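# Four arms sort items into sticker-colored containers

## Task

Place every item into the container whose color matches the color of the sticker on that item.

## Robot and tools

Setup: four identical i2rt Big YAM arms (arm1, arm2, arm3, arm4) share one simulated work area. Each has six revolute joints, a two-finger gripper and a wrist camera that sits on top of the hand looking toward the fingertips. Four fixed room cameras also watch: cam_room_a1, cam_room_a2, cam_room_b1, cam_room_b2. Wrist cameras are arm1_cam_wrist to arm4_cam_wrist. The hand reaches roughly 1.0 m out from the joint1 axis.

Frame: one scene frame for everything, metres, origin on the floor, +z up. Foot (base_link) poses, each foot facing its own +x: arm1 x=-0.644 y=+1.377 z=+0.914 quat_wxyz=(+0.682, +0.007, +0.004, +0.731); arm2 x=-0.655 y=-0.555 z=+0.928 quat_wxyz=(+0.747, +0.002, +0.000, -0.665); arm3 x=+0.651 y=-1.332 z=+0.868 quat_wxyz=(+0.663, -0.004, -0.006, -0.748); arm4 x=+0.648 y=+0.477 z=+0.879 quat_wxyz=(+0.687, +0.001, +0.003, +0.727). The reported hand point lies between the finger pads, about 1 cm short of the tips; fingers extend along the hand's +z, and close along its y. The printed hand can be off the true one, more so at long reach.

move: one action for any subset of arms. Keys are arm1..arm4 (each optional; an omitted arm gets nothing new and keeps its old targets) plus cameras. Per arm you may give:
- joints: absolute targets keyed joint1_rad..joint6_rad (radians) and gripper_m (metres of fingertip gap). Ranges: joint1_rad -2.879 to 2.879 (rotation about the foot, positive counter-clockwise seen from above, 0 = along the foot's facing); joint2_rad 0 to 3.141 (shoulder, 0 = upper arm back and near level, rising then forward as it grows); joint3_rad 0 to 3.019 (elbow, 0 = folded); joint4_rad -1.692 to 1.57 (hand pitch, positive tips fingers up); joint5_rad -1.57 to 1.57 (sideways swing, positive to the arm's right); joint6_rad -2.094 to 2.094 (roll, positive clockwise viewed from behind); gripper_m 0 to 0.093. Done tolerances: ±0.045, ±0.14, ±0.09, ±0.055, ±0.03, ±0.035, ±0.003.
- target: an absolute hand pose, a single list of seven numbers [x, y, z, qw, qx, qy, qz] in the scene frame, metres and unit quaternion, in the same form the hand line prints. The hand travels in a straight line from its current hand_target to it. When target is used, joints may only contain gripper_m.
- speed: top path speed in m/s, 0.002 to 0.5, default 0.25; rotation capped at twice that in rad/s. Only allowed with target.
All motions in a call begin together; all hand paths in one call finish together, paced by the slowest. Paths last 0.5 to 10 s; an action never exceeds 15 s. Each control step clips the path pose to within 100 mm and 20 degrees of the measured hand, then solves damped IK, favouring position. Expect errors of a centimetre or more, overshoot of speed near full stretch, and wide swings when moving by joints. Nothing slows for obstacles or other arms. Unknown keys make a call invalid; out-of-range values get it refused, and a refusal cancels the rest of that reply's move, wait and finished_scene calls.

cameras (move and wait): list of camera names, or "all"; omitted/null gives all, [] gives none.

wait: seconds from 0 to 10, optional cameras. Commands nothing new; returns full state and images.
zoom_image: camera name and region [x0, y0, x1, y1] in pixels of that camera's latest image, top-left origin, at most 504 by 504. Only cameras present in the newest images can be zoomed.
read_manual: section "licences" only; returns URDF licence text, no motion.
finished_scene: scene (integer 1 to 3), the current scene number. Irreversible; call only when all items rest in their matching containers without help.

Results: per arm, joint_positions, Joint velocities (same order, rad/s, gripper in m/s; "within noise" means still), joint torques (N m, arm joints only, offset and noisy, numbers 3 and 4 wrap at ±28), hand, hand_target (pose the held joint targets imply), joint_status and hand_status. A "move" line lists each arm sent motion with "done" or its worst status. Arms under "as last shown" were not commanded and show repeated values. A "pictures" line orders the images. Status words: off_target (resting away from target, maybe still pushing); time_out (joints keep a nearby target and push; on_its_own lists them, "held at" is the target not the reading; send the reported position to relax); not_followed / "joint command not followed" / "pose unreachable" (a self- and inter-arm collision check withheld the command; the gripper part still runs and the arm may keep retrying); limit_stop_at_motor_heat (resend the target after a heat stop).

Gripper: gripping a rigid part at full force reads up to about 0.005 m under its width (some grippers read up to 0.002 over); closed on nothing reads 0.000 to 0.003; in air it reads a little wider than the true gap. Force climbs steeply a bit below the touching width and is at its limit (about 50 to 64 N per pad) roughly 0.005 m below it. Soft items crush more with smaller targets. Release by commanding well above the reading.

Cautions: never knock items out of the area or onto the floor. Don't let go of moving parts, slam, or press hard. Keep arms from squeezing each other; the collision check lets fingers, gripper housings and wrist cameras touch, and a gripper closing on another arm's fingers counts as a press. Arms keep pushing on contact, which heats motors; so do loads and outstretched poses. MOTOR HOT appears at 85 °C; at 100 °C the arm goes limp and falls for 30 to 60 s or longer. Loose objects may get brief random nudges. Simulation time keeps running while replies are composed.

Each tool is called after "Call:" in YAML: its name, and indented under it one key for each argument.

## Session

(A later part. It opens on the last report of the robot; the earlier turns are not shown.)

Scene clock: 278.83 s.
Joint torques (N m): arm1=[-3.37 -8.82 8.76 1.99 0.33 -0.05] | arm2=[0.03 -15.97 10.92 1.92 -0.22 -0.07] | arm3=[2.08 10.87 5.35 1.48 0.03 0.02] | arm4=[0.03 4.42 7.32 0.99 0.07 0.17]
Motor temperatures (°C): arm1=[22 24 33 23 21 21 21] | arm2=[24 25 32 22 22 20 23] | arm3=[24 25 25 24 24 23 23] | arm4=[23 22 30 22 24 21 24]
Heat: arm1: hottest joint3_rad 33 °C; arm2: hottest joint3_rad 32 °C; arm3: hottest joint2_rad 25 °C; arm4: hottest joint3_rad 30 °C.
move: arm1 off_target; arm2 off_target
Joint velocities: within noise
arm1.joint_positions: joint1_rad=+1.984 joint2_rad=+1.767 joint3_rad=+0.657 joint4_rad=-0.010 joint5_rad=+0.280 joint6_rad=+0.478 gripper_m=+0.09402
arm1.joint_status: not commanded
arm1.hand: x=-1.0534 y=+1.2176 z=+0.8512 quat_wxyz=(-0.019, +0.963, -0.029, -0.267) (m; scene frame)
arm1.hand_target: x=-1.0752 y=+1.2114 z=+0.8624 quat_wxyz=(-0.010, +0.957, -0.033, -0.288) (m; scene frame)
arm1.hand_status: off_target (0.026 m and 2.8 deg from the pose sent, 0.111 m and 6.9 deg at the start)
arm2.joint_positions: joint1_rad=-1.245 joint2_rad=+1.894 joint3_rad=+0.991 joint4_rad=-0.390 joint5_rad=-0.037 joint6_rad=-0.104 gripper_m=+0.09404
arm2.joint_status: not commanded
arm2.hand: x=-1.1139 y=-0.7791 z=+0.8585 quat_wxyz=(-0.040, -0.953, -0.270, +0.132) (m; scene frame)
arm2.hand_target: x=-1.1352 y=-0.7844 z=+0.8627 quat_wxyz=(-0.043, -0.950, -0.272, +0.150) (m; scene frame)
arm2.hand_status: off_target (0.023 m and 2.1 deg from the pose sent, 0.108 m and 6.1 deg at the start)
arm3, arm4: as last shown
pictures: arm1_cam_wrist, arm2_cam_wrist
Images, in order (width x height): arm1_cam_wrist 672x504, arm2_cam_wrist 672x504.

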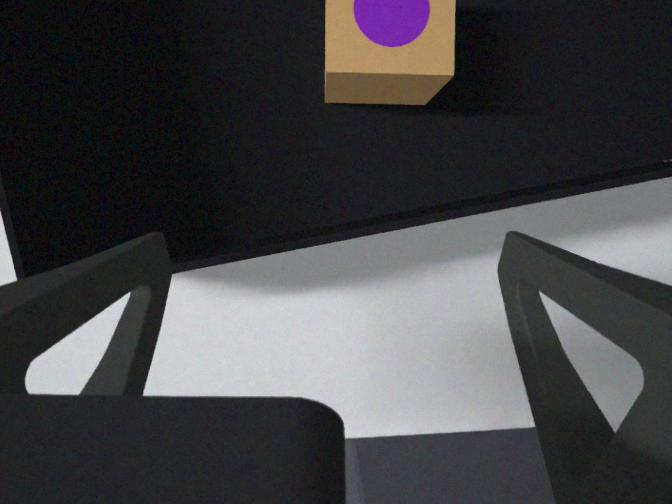

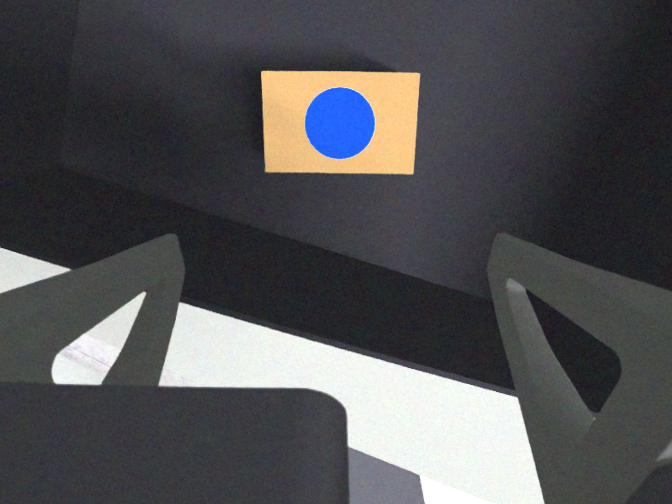

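Call:
move:
  arm1: {"target": [-1.1246, 1.2384, 0.842, 0.01006, -0.9570, 0.0334, 0.2880], "speed": 0.2}
  arm2: {"target": [-1.1587, -0.7967, 0.758, -0.0431, -0.9495, -0.2722, 0.1503], "speed": 0.15}
  cameras: ["arm1_cam_wrist", "arm2_cam_wrist"]

Scene clock: 317.23 s.
Joint torques (N m): arm1=[-2.26 -10.05 8.58 1.77 0.16 -0.07] | arm2=[0.26 -17.73 8.94 1.96 -0.18 -0.04] | arm3=[1.9 10.75 5.38 1.48 0.03 0.02] | arm4=[0.38 4.78 7.15 0.88 0.07 0.12]
Motor temperatures (°C): arm1=[22 25 31 23 22 21 21] | arm2=[24 25 30 22 22 20 23] | arm3=[24 25 25 24 24 23 23] | arm4=[23 22 30 22 24 21 24]
Heat: arm1: hottest joint3_rad 31 °C; arm2: hottest joint3_rad 30 °C; arm3: hottest joint2_rad 25 °C; arm4: hottest joint3_rad 30 °C.
move: arm1 off_target; arm2 off_target
Joint velocities: within noise
arm1.joint_positions: joint1_rad=+1.869 joint2_rad=+1.868 joint3_rad=+0.747 joint4_rad=+0.036 joint5_rad=+0.227 joint6_rad=+0.377 gripper_m=+0.09402
arm1.joint_status: not commanded
arm1.hand: x=-1.1040 y=+1.2432 z=+0.8362 quat_wxyz=(-0.016, +0.962, -0.032, -0.270) (m; scene frame)
arm1.hand_target: x=-1.1239 y=+1.2386 z=+0.8427 quat_wxyz=(-0.010, +0.957, -0.033, -0.288) (m; scene frame)
arm1.hand_status: off_target (0.022 m and 2.2 deg from the pose sent, 0.075 m and 2.8 deg at the start)
arm2.joint_positions: joint1_rad=-1.245 joint2_rad=+2.164 joint3_rad=+1.091 joint4_rad=-0.208 joint5_rad=-0.037 joint6_rad=-0.104 gripper_m=+0.09404
arm2.joint_status: not commanded
arm2.hand: x=-1.1424 y=-0.7924 z=+0.7619 quat_wxyz=(-0.041, -0.952, -0.270, +0.138) (m; scene frame)
arm2.hand_target: x=-1.1582 y=-0.7964 z=+0.7585 quat_wxyz=(-0.043, -0.949, -0.272, +0.150) (m; scene frame)
arm2.hand_status: off_target (0.017 m and 1.5 deg from the pose sent, 0.111 m and 2.1 deg at the start)
arm3, arm4: as last shown
pictures: arm1_cam_wrist, arm2_cam_wrist
Images, in order (width x height): arm1_cam_wrist 672x504, arm2_cam_wrist 672x504.

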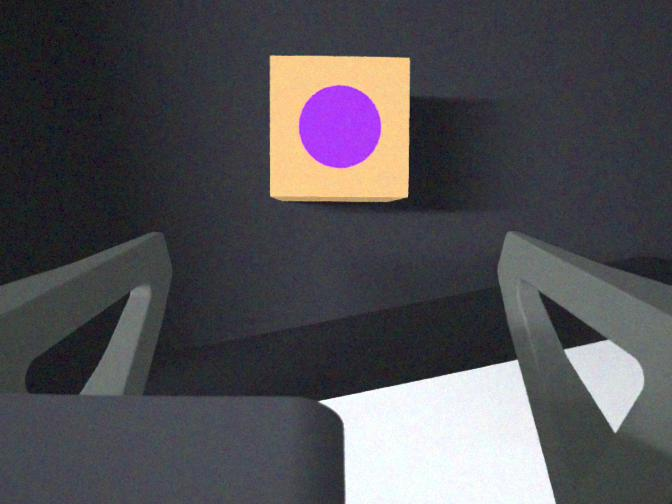

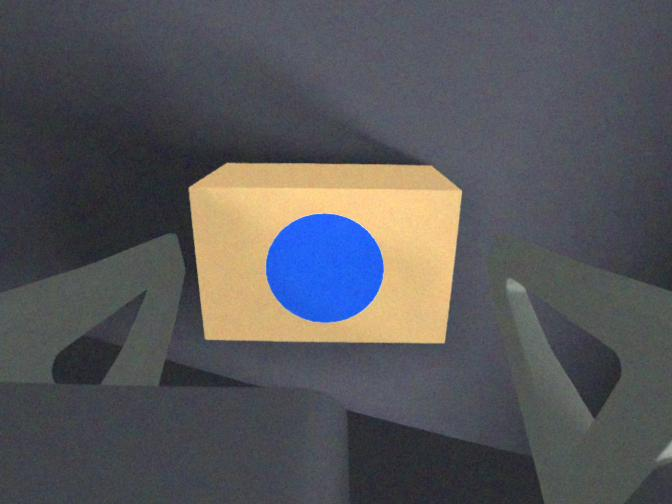

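Call:
move:
  arm1: {"target": [-1.167, 1.2414, 0.7525, 0.01006, -0.9570, 0.0334, 0.2880], "speed": 0.15}
  arm2: {"joints": {"gripper_m": 0.058}}
  cameras: ["arm1_cam_wrist", "arm2_cam_wrist"]

Scene clock: 356.53 s.
Joint torques (N m): arm1=[-2.2 -13.74 6.5 2.03 0.15 -0.05] | arm2=[0.26 -17.73 8.98 1.94 -0.17 -0.05] | arm3=[2.08 10.81 5.37 1.48 0.03 0.01] | arm4=[0.56 4.07 7.13 0.87 0.07 0.17]
Motor temperatures (°C): arm1=[21 25 30 23 21 21 21] | arm2=[24 27 30 22 22 20 23] | arm3=[24 25 25 24 24 23 23] | arm4=[23 22 30 22 24 21 24]
Heat: arm1: hottest joint3_rad 30 °C; arm2: hottest joint3_rad 30 °C; arm3: hottest joint2_rad 25 °C; arm4: hottest joint3_rad 30 °C.
move: arm1 off_target; arm2 off_target
Joint velocities: within noise
arm1.joint_positions: joint1_rad=+1.834 joint2_rad=+2.177 joint3_rad=+0.899 joint4_rad=+0.198 joint5_rad=+0.208 joint6_rad=+0.344 gripper_m=+0.09402
arm1.joint_status: not commanded
arm1.hand: x=-1.1475 y=+1.2430 z=+0.7452 quat_wxyz=(-0.016, +0.963, -0.031, -0.269) (m; scene frame)
arm1.hand_target: x=-1.1665 y=+1.2418 z=+0.7531 quat_wxyz=(-0.010, +0.957, -0.034, -0.288) (m; scene frame)
arm1.hand_status: off_target (0.021 m and 2.4 deg from the pose sent, 0.105 m and 2.2 deg at the start)
arm2.joint_positions: joint1_rad=-1.245 joint2_rad=+2.164 joint3_rad=+1.091 joint4_rad=-0.207 joint5_rad=-0.037 joint6_rad=-0.104 gripper_m=+0.06838
arm2.joint_status: gripper_m off_target (ended at +0.06841, target +0.05800)
arm2.hand: x=-1.1425 y=-0.7926 z=+0.7620 quat_wxyz=(-0.041, -0.952, -0.270, +0.138) (m; scene frame)
arm2.hand_target: x=-1.1581 y=-0.7963 z=+0.7585 quat_wxyz=(-0.043, -0.949, -0.272, +0.150) (m; scene frame)
arm2.hand_status: not commanded
arm3, arm4: as last shown
pictures: arm1_cam_wrist, arm2_cam_wrist
Images, in order (width x height): arm1_cam_wrist 672x504, arm2_cam_wrist 672x504.

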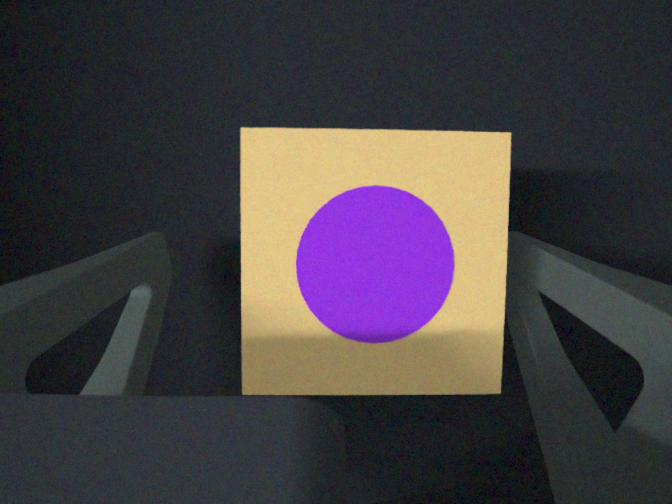

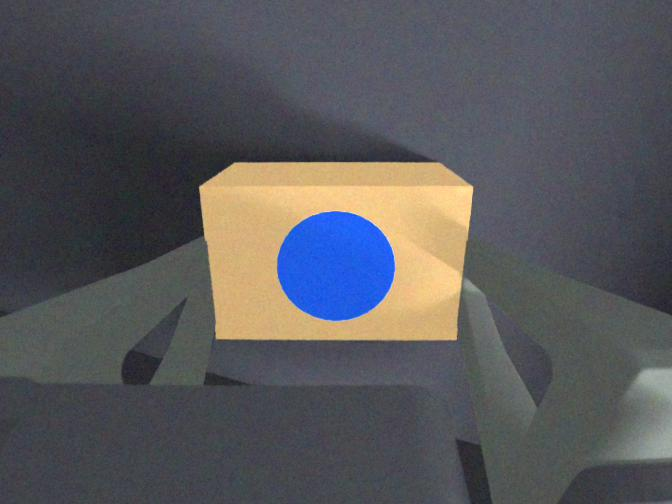

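Call:
move:
  arm1: {"target": [-1.1665, 1.2500, 0.7525, 0.01006, -0.9570, 0.0334, 0.2880], "speed": 0.1}
  cameras: ["arm1_cam_wrist"]

Call:
move:
  arm1: {"joints": {"gripper_m": 0.048}}
  cameras: ["arm1_cam_wrist"]

Call:
move:
  arm2: {"target": [-1.15, -0.79, 0.98, -0.0431, -0.9495, -0.2722, 0.1503], "speed": 0.25}
  cameras: ["arm2_cam_wrist", "cam_room_b1"]

Scene clock: 369.63 s.
Joint torques (N m): arm1=[-2.55 -13.27 5.65 1.98 0.08 -0.06] | arm2=[0.26 -17.79 8.94 1.94 -0.16 -0.05] | arm3=[2.02 10.93 5.38 1.47 0.02 0.01] | arm4=[0.38 4.54 7.23 0.96 0.05 0.18]
Motor temperatures (°C): arm1=[21 26 30 23 21 21 21] | arm2=[24 27 30 22 22 20 23] | arm3=[24 25 25 24 24 23 23] | arm4=[23 22 30 22 24 21 24]
Heat: arm1: hottest joint3_rad 30 °C; arm2: hottest joint3_rad 30 °C; arm3: hottest joint2_rad 25 °C; arm4: hottest joint3_rad 30 °C.
move: arm1 off_target
Joint velocities: within noise
arm1.joint_positions: joint1_rad=+1.815 joint2_rad=+2.177 joint3_rad=+0.899 joint4_rad=+0.208 joint5_rad=+0.199 joint6_rad=+0.328 gripper_m=+0.09402
arm1.joint_status: not commanded
arm1.hand: x=-1.1516 y=+1.2505 z=+0.7462 quat_wxyz=(-0.015, +0.962, -0.032, -0.272) (m; scene frame)
arm1.hand_target: x=-1.1662 y=+1.2502 z=+0.7528 quat_wxyz=(-0.010, +0.957, -0.034, -0.288) (m; scene frame)
arm1.hand_status: off_target (0.016 m and 2.0 deg from the pose sent, 0.022 m and 2.4 deg at the start)
arm2, arm3, arm4: as last shown
pictures: arm1_cam_wrist
Images, in order (width x height): arm1_cam_wrist 672x504.

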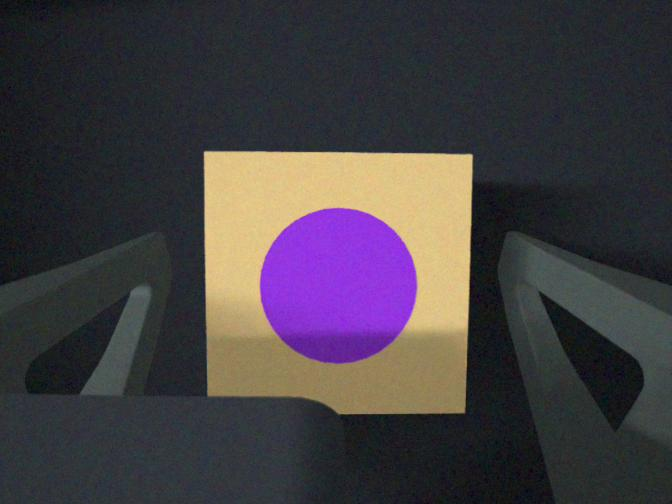

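Scene clock: 370.23 s.
Joint torques (N m): arm1=[-2.2 -13.68 5.48 1.91 0.16 -0.03] | arm2=[0.32 -17.73 8.92 1.94 -0.17 -0.04] | arm3=[1.96 10.93 5.39 1.48 0.02 0.02] | arm4=[0.32 4.37 7.3 0.91 0.08 0.19]
Motor temperatures (°C): arm1=[21 26 30 23 21 21 21] | arm2=[24 27 30 22 22 20 23] | arm3=[24 25 25 24 24 23 23] | arm4=[23 22 30 22 24 21 24]
Heat: arm1: hottest joint3_rad 30 °C; arm2: hottest joint3_rad 30 °C; arm3: hottest joint2_rad 25 °C; arm4: hottest joint3_rad 30 °C.
move: arm1 off_target
Joint velocities: within noise
arm1.joint_positions: joint1_rad=+1.815 joint2_rad=+2.177 joint3_rad=+0.899 joint4_rad=+0.208 joint5_rad=+0.198 joint6_rad=+0.328 gripper_m=+0.05304
arm1.joint_status: gripper_m off_target (ended at +0.05306, target +0.04800)
arm1.hand: x=-1.1518 y=+1.2503 z=+0.7462 quat_wxyz=(-0.014, +0.962, -0.032, -0.272) (m; scene frame)
arm1.hand_target: x=-1.1662 y=+1.2502 z=+0.7528 quat_wxyz=(-0.010, +0.957, -0.033, -0.288) (m; scene frame)
arm1.hand_status: not commanded
arm2, arm3, arm4: as last shown
pictures: arm1_cam_wrist
Images, in order (width x height): arm1_cam_wrist 672x504.

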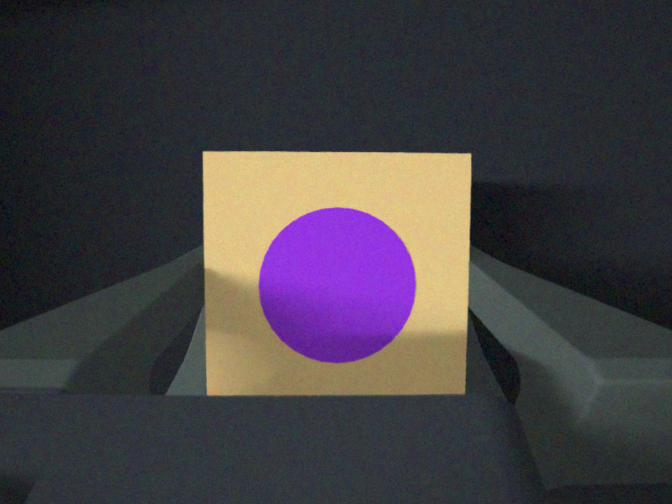

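Scene clock: 371.87 s.
Joint torques (N m): arm1=[-2.78 -13.8 5.6 1.84 0.11 -0.03] | arm2=[-0.03 -17.26 13.44 0.77 -0.21 -0.08] | arm3=[1.9 10.87 5.35 1.48 0.03 0.01] | arm4=[0.62 4.01 7.06 1.01 0.05 0.16]
Motor temperatures (°C): arm1=[21 26 30 23 21 21 21] | arm2=[24 27 30 22 22 20 23] | arm3=[24 25 25 24 24 23 23] | arm4=[23 22 30 22 24 21 24]
Heat: arm1: hottest joint3_rad 30 °C; arm2: hottest joint3_rad 30 °C; arm3: hottest joint2_rad 25 °C; arm4: hottest joint3_rad 30 °C.
move: arm2 off_target
Joint velocities: within noise
arm1, arm3, arm4: as last shown
arm2.joint_positions: joint1_rad=-1.248 joint2_rad=+1.730 joint3_rad=+1.114 joint4_rad=-0.673 joint5_rad=-0.038 joint6_rad=-0.107 gripper_m=+0.06839
arm2.joint_status: not commanded
arm2.hand: x=-1.1312 y=-0.7862 z=+0.9636 quat_wxyz=(-0.040, -0.953, -0.270, +0.134) (m; scene frame)
arm2.hand_target: x=-1.1493 y=-0.7896 z=+0.9804 quat_wxyz=(-0.043, -0.949, -0.272, +0.151) (m; scene frame)
arm2.hand_status: off_target (0.025 m and 1.9 deg from the pose sent, 0.218 m and 1.4 deg at the start)
pictures: arm2_cam_wrist, cam_room_b1
Images, in order (width x height): arm2_cam_wrist 672x504, cam_room_b1 672x504.

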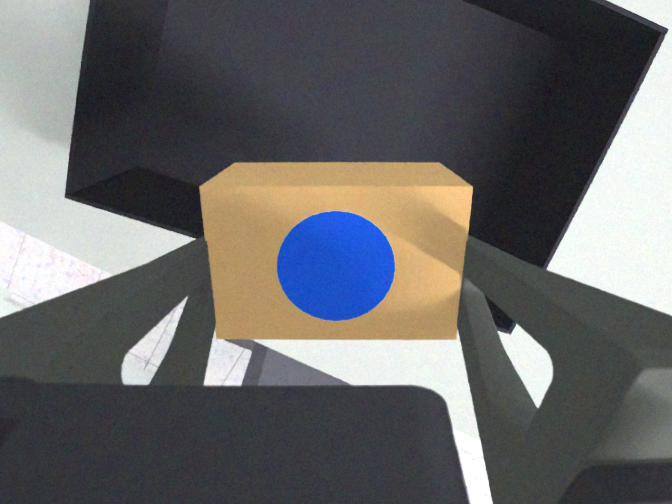

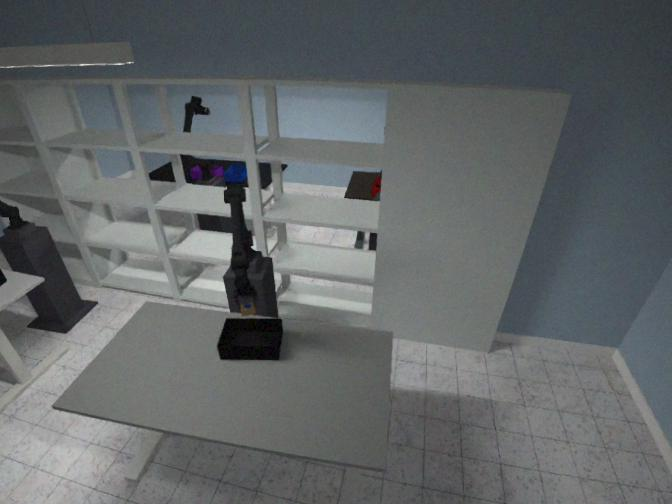

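Call:
move:
  arm1: {"target": [-1.15, 1.245, 0.97, 0.01006, -0.9570, 0.0334, 0.2880], "speed": 0.25}
  arm2: {"joints": {"joint1_rad": 2.214, "joint2_rad": 0.87, "joint3_rad": 0.73, "joint4_rad": -1.15, "joint5_rad": 0, "joint6_rad": 0}}
  cameras: ["arm1_cam_wrist", "arm2_cam_wrist"]

Call:
move:
  arm1: {"joints": {"joint1_rad": -2.25, "joint2_rad": 0.87, "joint3_rad": 0.73, "joint4_rad": -0.91, "joint5_rad": 0, "joint6_rad": 0}}
  cameras: ["arm1_cam_wrist", "arm2_cam_wrist", "cam_room_b1", "cam_room_b2"]

Scene clock: 398.97 s.
Joint torques (N m): arm1=[-1.14 -11.34 12.45 0.84 0.23 0.06] | arm2=[0.85 -5.6 10.19 0.88 0.13 0.18] | arm3=[1.79 10.75 5.34 1.46 0.02 0.02] | arm4=[0.44 4.19 7.13 0.92 0.07 0.13]
Motor temperatures (°C): arm1=[21 26 30 23 21 21 22] | arm2=[24 26 31 22 22 20 24] | arm3=[24 25 25 24 24 23 23] | arm4=[23 22 30 22 24 21 24]
Heat: arm1: hottest joint3_rad 30 °C; arm2: hottest joint3_rad 31 °C; arm3: hottest joint2_rad 25 °C; arm4: hottest joint3_rad 30 °C.
move: arm1 off_target; arm2 done
Joint velocities: within noise
arm1.joint_positions: joint1_rad=+1.815 joint2_rad=+1.628 joint3_rad=+0.868 joint4_rad=-0.320 joint5_rad=+0.204 joint6_rad=+0.329 gripper_m=+0.05304
arm1.joint_status: not commanded
arm1.hand: x=-1.1324 y=+1.2560 z=+0.9495 quat_wxyz=(-0.018, +0.963, -0.032, -0.269) (m; scene frame)
arm1.hand_target: x=-1.1491 y=+1.2452 z=+0.9705 quat_wxyz=(-0.010, +0.957, -0.033, -0.288) (m; scene frame)
arm1.hand_status: off_target (0.029 m and 2.5 deg from the pose sent, 0.224 m and 2.0 deg at the start)
arm2.joint_positions: joint1_rad=+2.211 joint2_rad=+0.878 joint3_rad=+0.746 joint4_rad=-1.138 joint5_rad=-0.003 joint6_rad=-0.012 gripper_m=+0.06842
arm2.joint_status: all done
arm2.hand: x=-0.4494 y=-0.3609 z=+1.1094 quat_wxyz=(-0.141, +0.371, -0.916, -0.057) (m; scene frame)
arm2.hand_target: x=-0.4551 y=-0.3661 z=+1.1033 quat_wxyz=(-0.131, +0.367, -0.919, -0.053) (m; scene frame)
arm2.hand_status: not commanded
arm3.joint_positions: joint1_rad=+1.681 joint2_rad=+0.266 joint3_rad=+1.523 joint4_rad=-1.645 joint5_rad=+0.000 joint6_rad=-0.007 gripper_m=+0.09402
arm3.joint_status: not commanded
arm3.hand: x=+0.6705 y=-1.3245 z=+1.4332 quat_wxyz=(-0.558, +0.003, -0.830, +0.011) (m; scene frame)
arm3.hand_target: x=+0.6714 y=-1.3243 z=+1.4362 quat_wxyz=(-0.556, +0.003, -0.831, +0.006) (m; scene frame)
arm3.hand_status: not commanded
arm4.joint_positions: joint1_rad=-1.625 joint2_rad=+0.555 joint3_rad=+1.556 joint4_rad=-1.388 joint5_rad=+0.001 joint6_rad=-0.013 gripper_m=+0.09403
arm4.joint_status: not commanded
arm4.hand: x=+0.8205 y=+0.4793 z=+1.4948 quat_wxyz=(-0.556, +0.007, -0.831, +0.005) (m; scene frame)
arm4.hand_target: x=+0.8146 y=+0.4786 z=+1.4995 quat_wxyz=(-0.559, +0.000, -0.829, +0.002) (m; scene frame)
arm4.hand_status: not commanded
pictures: arm1_cam_wrist, arm2_cam_wrist
Images, in order (width x height): arm1_cam_wrist 672x504, arm2_cam_wrist 672x504.

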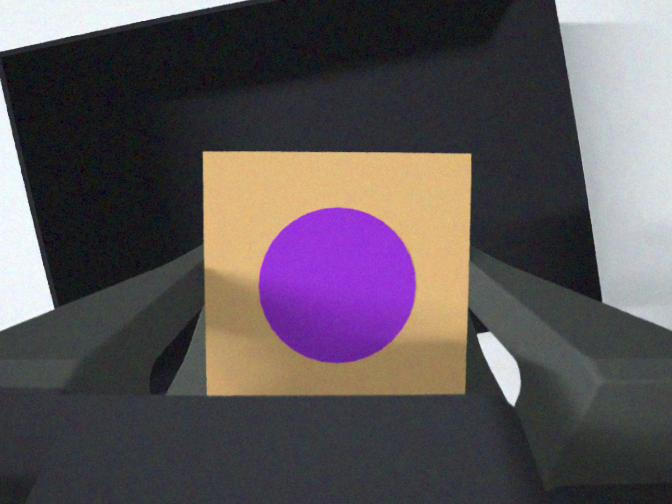

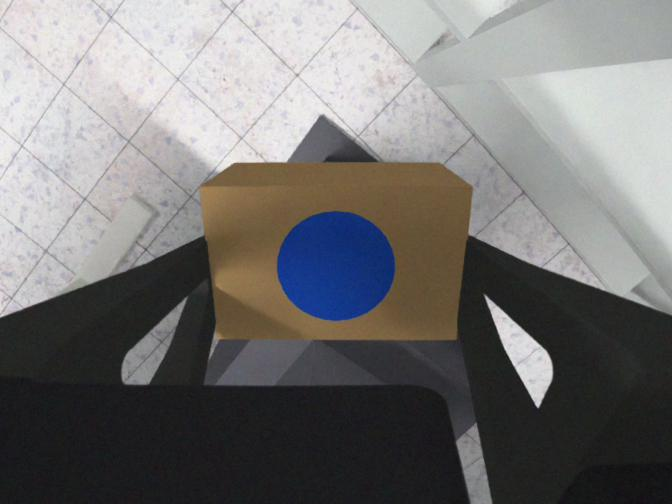

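Scene clock: 401.63 s.
Joint torques (N m): arm1=[-2.2 -2.78 12.45 0.8 -0.03 0] | arm2=[0.91 -5.66 10.22 0.85 0.12 0.18] | arm3=[2.02 10.81 5.39 1.5 0.03 0.02] | arm4=[0.44 4.31 7.19 1.06 0.09 0.17]
Motor temperatures (°C): arm1=[21 26 30 23 21 21 22] | arm2=[24 26 31 22 22 20 24] | arm3=[24 25 25 24 24 23 23] | arm4=[23 22 30 22 24 21 24]
Heat: arm1: hottest joint3_rad 30 °C; arm2: hottest joint3_rad 31 °C; arm3: hottest joint2_rad 25 °C; arm4: hottest joint3_rad 30 °C.
move: arm1 done
Joint velocities: within noise
arm1.joint_positions: joint1_rad=-2.245 joint2_rad=+0.880 joint3_rad=+0.715 joint4_rad=-0.901 joint5_rad=+0.002 joint6_rad=+0.006 gripper_m=+0.05303
arm1.joint_status: all done
arm1.hand: x=-0.3712 y=+1.1890 z=+1.0972 quat_wxyz=(-0.231, -0.292, -0.925, +0.076) (m; scene frame)
arm1.hand_target: x=-0.3705 y=+1.1872 z=+1.1063 quat_wxyz=(-0.238, -0.290, -0.924, +0.078) (m; scene frame)
arm1.hand_status: not commanded
arm2, arm3, arm4: as last shown
arm2.hand_target: x=-0.4550 y=-0.3661 z=+1.1033 quat_wxyz=(-0.131, +0.367, -0.919, -0.053) (m; scene frame)
pictures: arm1_cam_wrist, arm2_cam_wrist, cam_room_b1, cam_room_b2
Images, in order (width x height): arm1_cam_wrist 672x504, arm2_cam_wrist 672x504, cam_room_b1 672x504, cam_room_b2 672x504.

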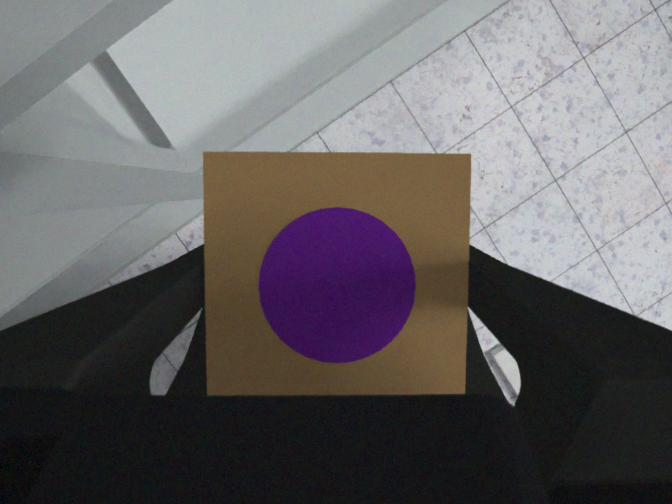

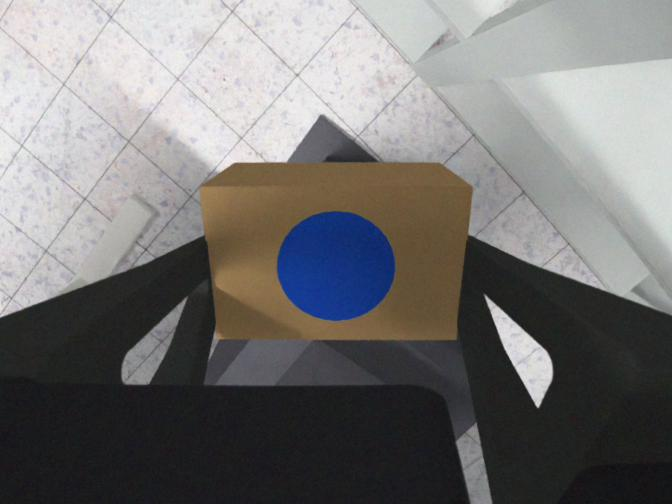

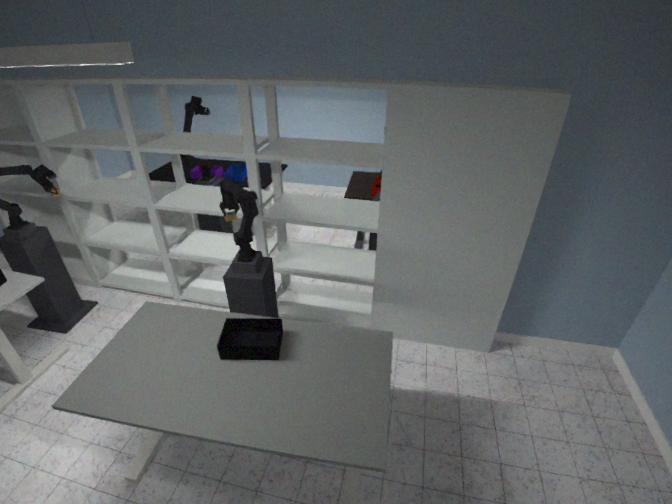

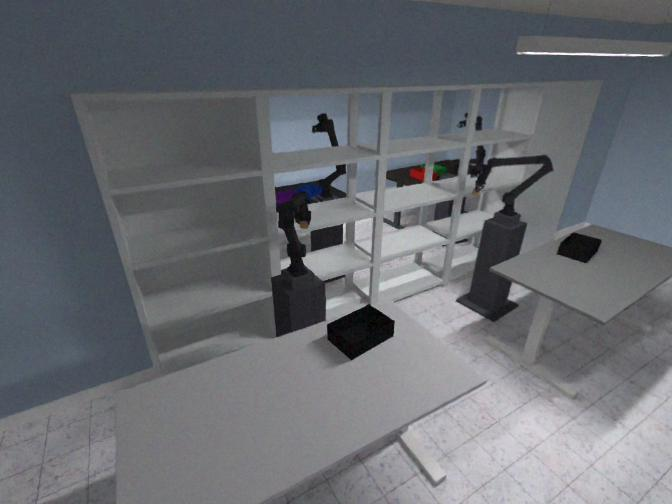

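Call:
move:
  arm1: {"target": [0.016, 0.909, 1.088, 0.2749, 0.2880, 0.9133, -0.0867], "speed": 0.3}
  arm2: {"target": [-0.0555, 0.014, 1.085, 0.1493, -0.3658, 0.9167, 0.0596], "speed": 0.3}
  arm4: {"joints": {"joint1_rad": 0.912, "joint2_rad": 0.87, "joint3_rad": 0.73, "joint4_rad": -0.91, "joint5_rad": 0, "joint6_rad": 0}}

Scene clock: 412.40 s.
Joint torques (N m): arm1=[-2.84 -20.42 17.66 1.05 -0.03 -0.01] | arm2=[0.97 -25.93 16.55 0.95 0.13 0.19] | arm3=[2.2 10.75 5.38 1.5 0.03 0.01] | arm4=[1.14 -5.71 8.72 1.29 0.14 0.14]
Motor temperatures (°C): arm1=[21 26 31 23 21 21 22] | arm2=[24 26 32 22 22 20 24] | arm3=[24 25 25 24 24 23 23] | arm4=[23 22 30 22 24 21 24]
Heat: arm1: hottest joint3_rad 31 °C; arm2: hottest joint3_rad 32 °C; arm3: hottest joint2_rad 25 °C; arm4: hottest joint3_rad 30 °C.
move: arm1 off_target; arm2 done; arm4 done
Joint velocities: within noise
arm1.joint_positions: joint1_rad=-2.249 joint2_rad=+2.141 joint3_rad=+2.009 joint4_rad=-0.899 joint5_rad=-0.009 joint6_rad=+0.002 gripper_m=+0.05303
arm1.joint_status: not commanded
arm1.hand: x=+0.0059 y=+0.9265 z=+1.0545 quat_wxyz=(-0.249, -0.289, -0.921, +0.077) (m; scene frame)
arm1.hand_target: x=+0.0139 y=+0.9104 z=+1.0883 quat_wxyz=(-0.275, -0.288, -0.913, +0.087) (m; scene frame)
arm1.hand_status: off_target (0.039 m and 3.4 deg from the pose sent, 0.478 m and 5.4 deg at the start)
arm2.joint_positions: joint1_rad=+2.211 joint2_rad=+2.565 joint3_rad=+2.866 joint4_rad=-1.544 joint5_rad=-0.002 joint6_rad=-0.012 gripper_m=+0.06842
arm2.joint_status: not commanded
arm2.hand: x=-0.0594 y=+0.0078 z=+1.0915 quat_wxyz=(-0.153, +0.370, -0.914, -0.061) (m; scene frame)
arm2.hand_target: x=-0.0564 y=+0.0131 z=+1.0847 quat_wxyz=(-0.158, +0.365, -0.915, -0.063) (m; scene frame)
arm2.hand_status: done (0.010 m and 0.8 deg from the pose sent, 0.544 m and 1.2 deg at the start; a joint's target at an end of its range on 14 of 103 steps)
arm3: as last shown
arm4.joint_positions: joint1_rad=+0.910 joint2_rad=+0.882 joint3_rad=+0.737 joint4_rad=-0.922 joint5_rad=-0.002 joint6_rad=-0.011 gripper_m=+0.09406
arm4.joint_status: all done
arm4.hand: x=+0.3771 y=+0.6658 z=+1.0752 quat_wxyz=(-0.072, +0.926, -0.284, -0.240) (m; scene frame)
arm4.hand_target: x=+0.3770 y=+0.6654 z=+1.0771 quat_wxyz=(-0.074, +0.922, -0.287, -0.248) (m; scene frame)
arm4.hand_status: not commanded
pictures: arm1_cam_wrist, arm2_cam_wrist, arm3_cam_wrist, arm4_cam_wrist, cam_room_a1, cam_room_a2, cam_room_b1, cam_room_b2
Images, in order (width x height): arm1_cam_wrist 672x504, arm2_cam_wrist 672x504, arm3_cam_wrist 672x504, arm4_cam_wrist 672x504, cam_room_a1 672x504, cam_room_a2 672x504, cam_room_b1 672x504, cam_room_b2 672x504.

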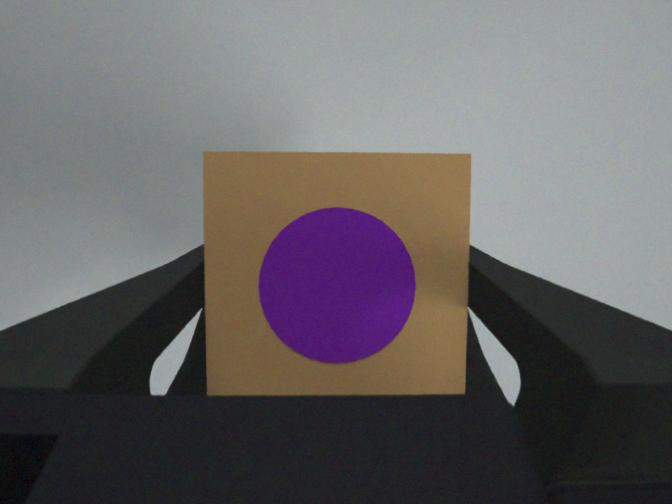

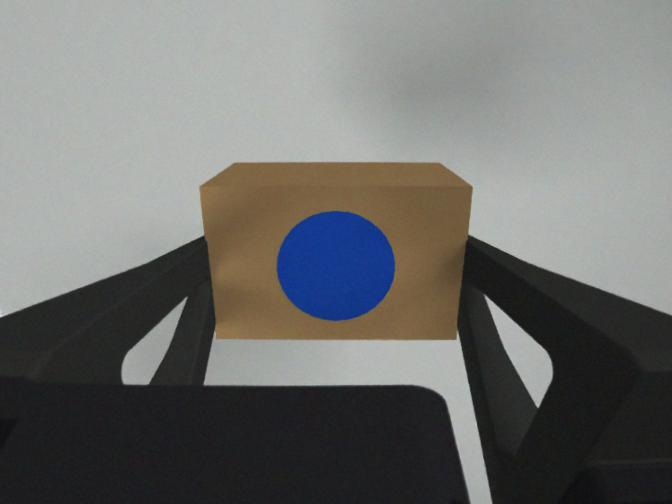

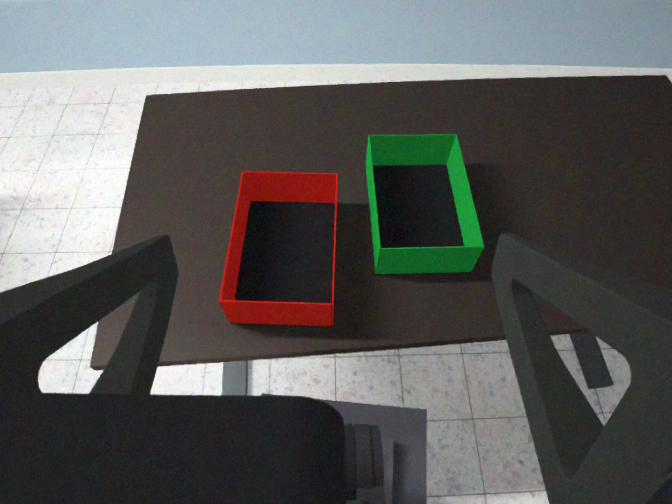

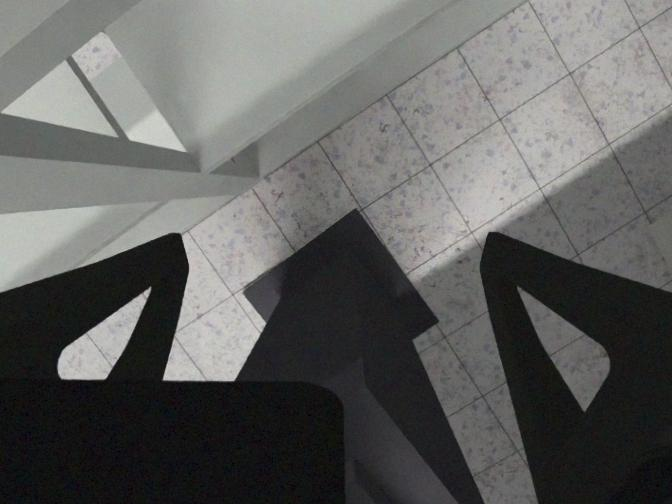

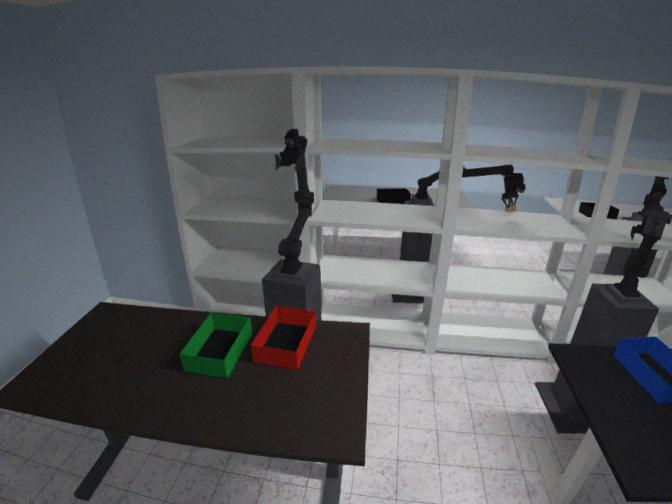

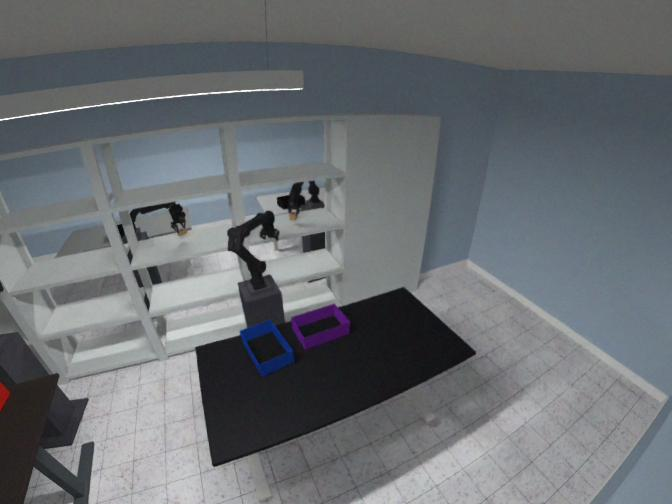

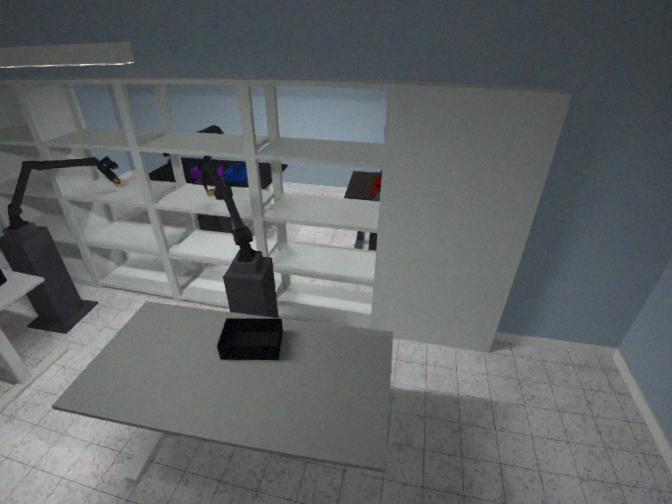

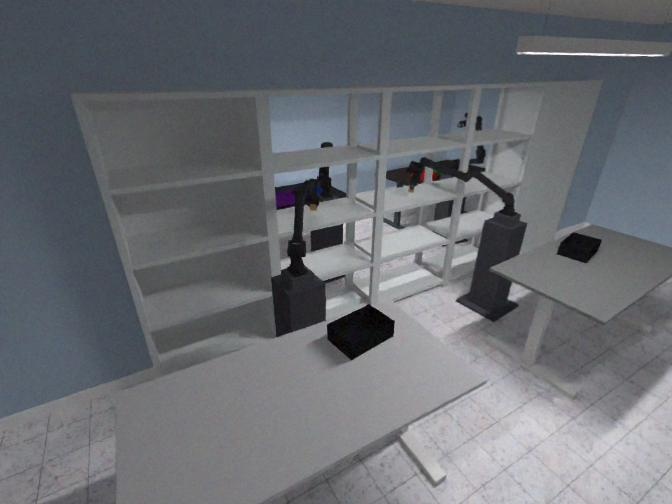

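Call:
move:
  arm1: {"target": [0.014, 0.910, 1.063, 0.2749, 0.2880, 0.9133, -0.0867], "speed": 0.1}
  arm2: {"target": [-0.0560, 0.0135, 1.035, 0.1493, -0.3658, 0.9167, 0.0596], "speed": 0.1}
  cameras: ["arm1_cam_wrist", "arm2_cam_wrist", "cam_room_a1", "cam_room_a2"]

Call:
zoom_image:
  camera: "cam_room_a1"
  region: [440, 140, 600, 260]

Call:
zoom_image:
  camera: "cam_room_a2"
  region: [120, 160, 340, 325]

Scene clock: 420.13 s.
Joint torques (N m): arm1=[-3.19 -20.37 13.09 2.1 -0.05 -0.03] | arm2=[1.03 -30.62 10 2.03 0.06 0.19] | arm3=[2.02 10.75 5.35 1.48 0.02 0.02] | arm4=[0.91 -5.77 8.69 1.24 0.15 0.12]
Motor temperatures (°C): arm1=[21 26 32 23 21 21 22] | arm2=[24 27 33 22 22 20 24] | arm3=[24 25 25 24 24 23 23] | arm4=[23 22 31 22 24 21 24]
Heat: arm1: hottest joint3_rad 32 °C; arm2: hottest joint3_rad 33 °C; arm3: hottest joint2_rad 25 °C; arm4: hottest joint3_rad 31 °C.
move: arm1 off_target; arm2 done
Joint velocities: within noise
arm1.joint_positions: joint1_rad=-2.249 joint2_rad=+2.141 joint3_rad=+2.009 joint4_rad=-0.872 joint5_rad=-0.009 joint6_rad=+0.002 gripper_m=+0.05303
arm1.joint_status: not commanded
arm1.hand: x=+0.0105 y=+0.9233 z=+1.0579 quat_wxyz=(-0.261, -0.288, -0.918, +0.081) (m; scene frame)
arm1.hand_target: x=+0.0135 y=+0.9103 z=+1.0631 quat_wxyz=(-0.275, -0.288, -0.913, +0.087) (m; scene frame)
arm1.hand_status: off_target (0.015 m and 1.8 deg from the pose sent, 0.020 m and 3.3 deg at the start)
arm2.joint_positions: joint1_rad=+2.211 joint2_rad=+2.533 joint3_rad=+2.658 joint4_rad=-1.382 joint5_rad=-0.001 joint6_rad=-0.011 gripper_m=+0.06843
arm2.joint_status: not commanded
arm2.hand: x=-0.0548 y=+0.0119 z=+1.0363 quat_wxyz=(-0.147, +0.370, -0.915, -0.059) (m; scene frame)
arm2.hand_target: x=-0.0561 y=+0.0135 z=+1.0350 quat_wxyz=(-0.149, +0.366, -0.917, -0.059) (m; scene frame)
arm2.hand_status: done (0.002 m and 0.6 deg from the pose sent, 0.057 m and 0.8 deg at the start)
arm3, arm4: as last shown
pictures: arm1_cam_wrist, arm2_cam_wrist, cam_room_a1, cam_room_a2
Images, in order (width x height): arm1_cam_wrist 672x504, arm2_cam_wrist 672x504, cam_room_a1 672x504, cam_room_a2 672x504.

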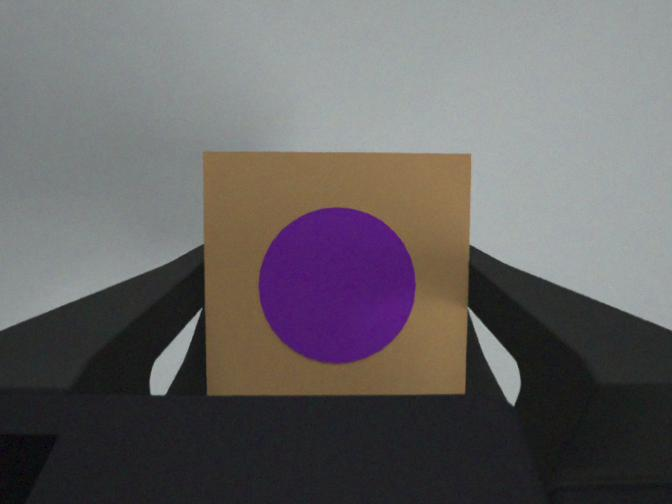

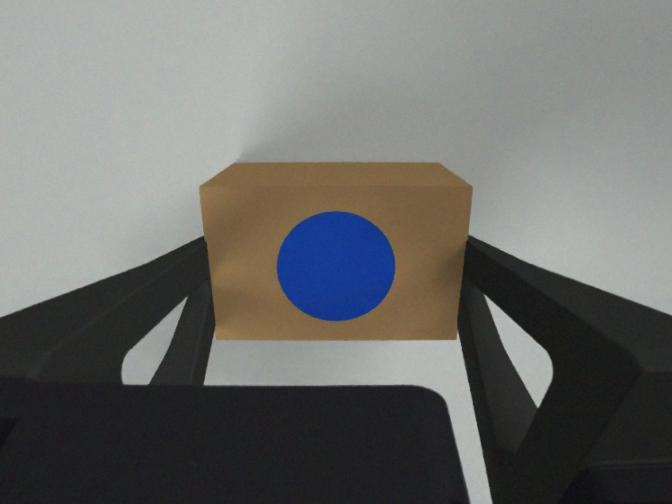

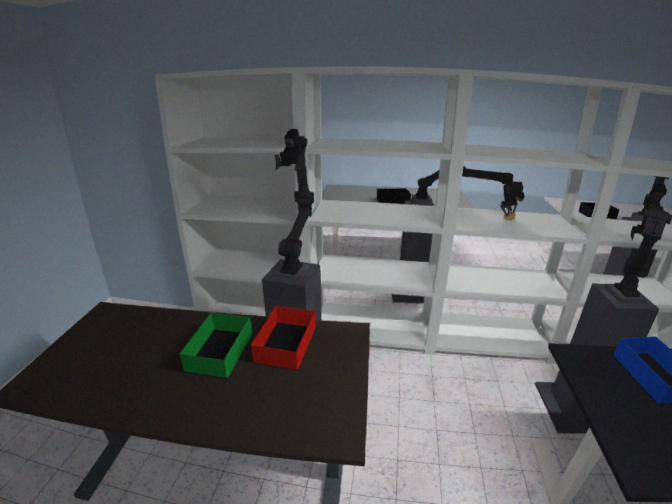

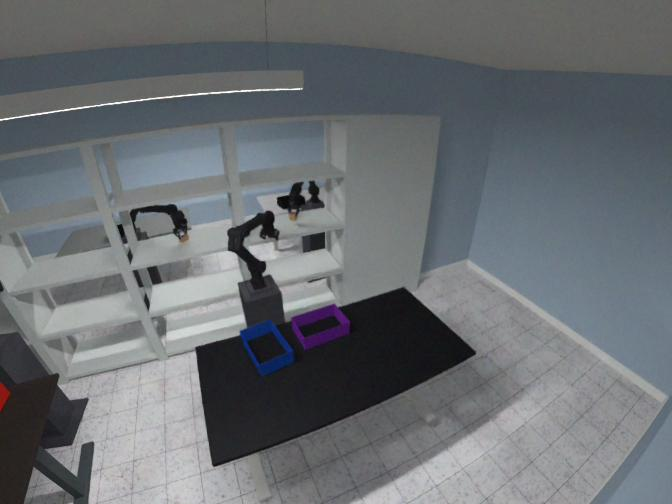

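Scaled by 3.150.

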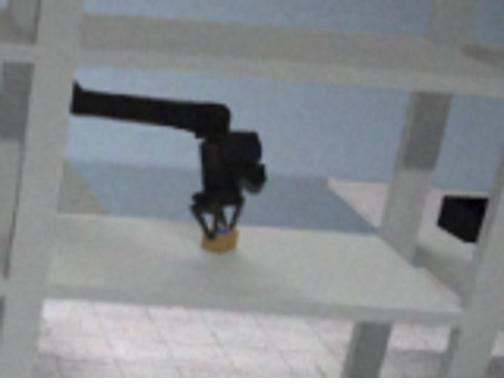

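Scaled by 2.291.

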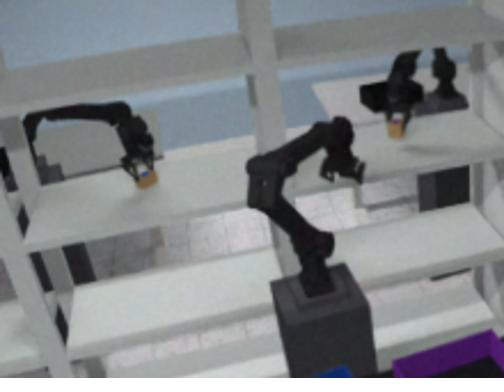

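Call:
move:
  arm1: {"target": [0.014, 0.910, 1.045, 0.2749, 0.2880, 0.9133, -0.0867], "speed": 0.1}
  arm2: {"target": [-0.0560, 0.0135, 1.022, 0.1493, -0.3658, 0.9167, 0.0596], "speed": 0.1}
  cameras: ["arm1_cam_wrist", "arm2_cam_wrist"]

Scene clock: 427.20 s.
Joint torques (N m): arm1=[-2.67 -20.07 11.89 2.07 -0.07 -0.06] | arm2=[0.97 -29.33 9.54 2.21 0.07 0.18] | arm3=[1.9 10.93 5.38 1.44 0.03 0.01] | arm4=[1.38 -5.54 8.62 1.02 0.19 0.13]
Motor temperatures (°C): arm1=[21 26 32 23 21 21 22] | arm2=[24 29 32 22 22 20 24] | arm3=[24 25 25 24 24 23 23] | arm4=[23 22 31 22 24 21 24]
Heat: arm1: hottest joint3_rad 32 °C; arm2: hottest joint3_rad 32 °C; arm3: hottest joint2_rad 25 °C; arm4: hottest joint3_rad 31 °C.
move: arm1 off_target; arm2 off_target
Joint velocities: within noise
arm1.joint_positions: joint1_rad=-2.249 joint2_rad=+2.151 joint3_rad=+1.993 joint4_rad=-0.832 joint5_rad=-0.009 joint6_rad=+0.002 gripper_m=+0.05303
arm1.joint_status: not commanded
arm1.hand: x=+0.0137 y=+0.9210 z=+1.0463 quat_wxyz=(-0.267, -0.287, -0.916, +0.082) (m; scene frame)
arm1.hand_target: x=+0.0138 y=+0.9102 z=+1.0452 quat_wxyz=(-0.275, -0.288, -0.913, +0.087) (m; scene frame)
arm1.hand_status: off_target (0.011 m and 1.1 deg from the pose sent, 0.019 m and 1.8 deg at the start)
arm2.joint_positions: joint1_rad=+2.211 joint2_rad=+2.509 joint3_rad=+2.609 joint4_rad=-1.342 joint5_rad=-0.001 joint6_rad=-0.011 gripper_m=+0.06843
arm2.joint_status: not commanded
arm2.hand: x=-0.0544 y=+0.0123 z=+1.0358 quat_wxyz=(-0.154, +0.370, -0.914, -0.061) (m; scene frame)
arm2.hand_target: x=-0.0562 y=+0.0134 z=+1.0220 quat_wxyz=(-0.149, +0.366, -0.917, -0.059) (m; scene frame)
arm2.hand_status: off_target (0.014 m and 0.7 deg from the pose sent, 0.015 m and 0.6 deg at the start)
arm3, arm4: as last shown
pictures: arm1_cam_wrist, arm2_cam_wrist
Images, in order (width x height): arm1_cam_wrist 672x504, arm2_cam_wrist 672x504.

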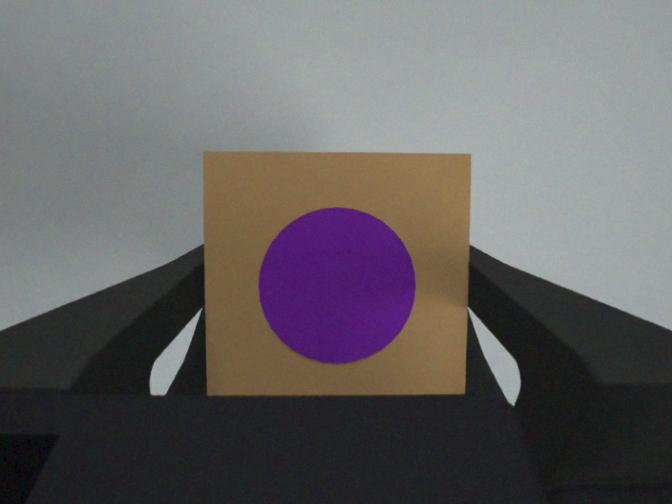

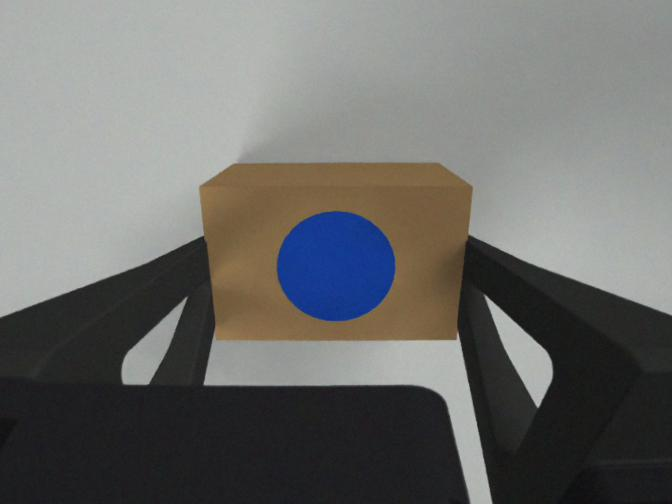

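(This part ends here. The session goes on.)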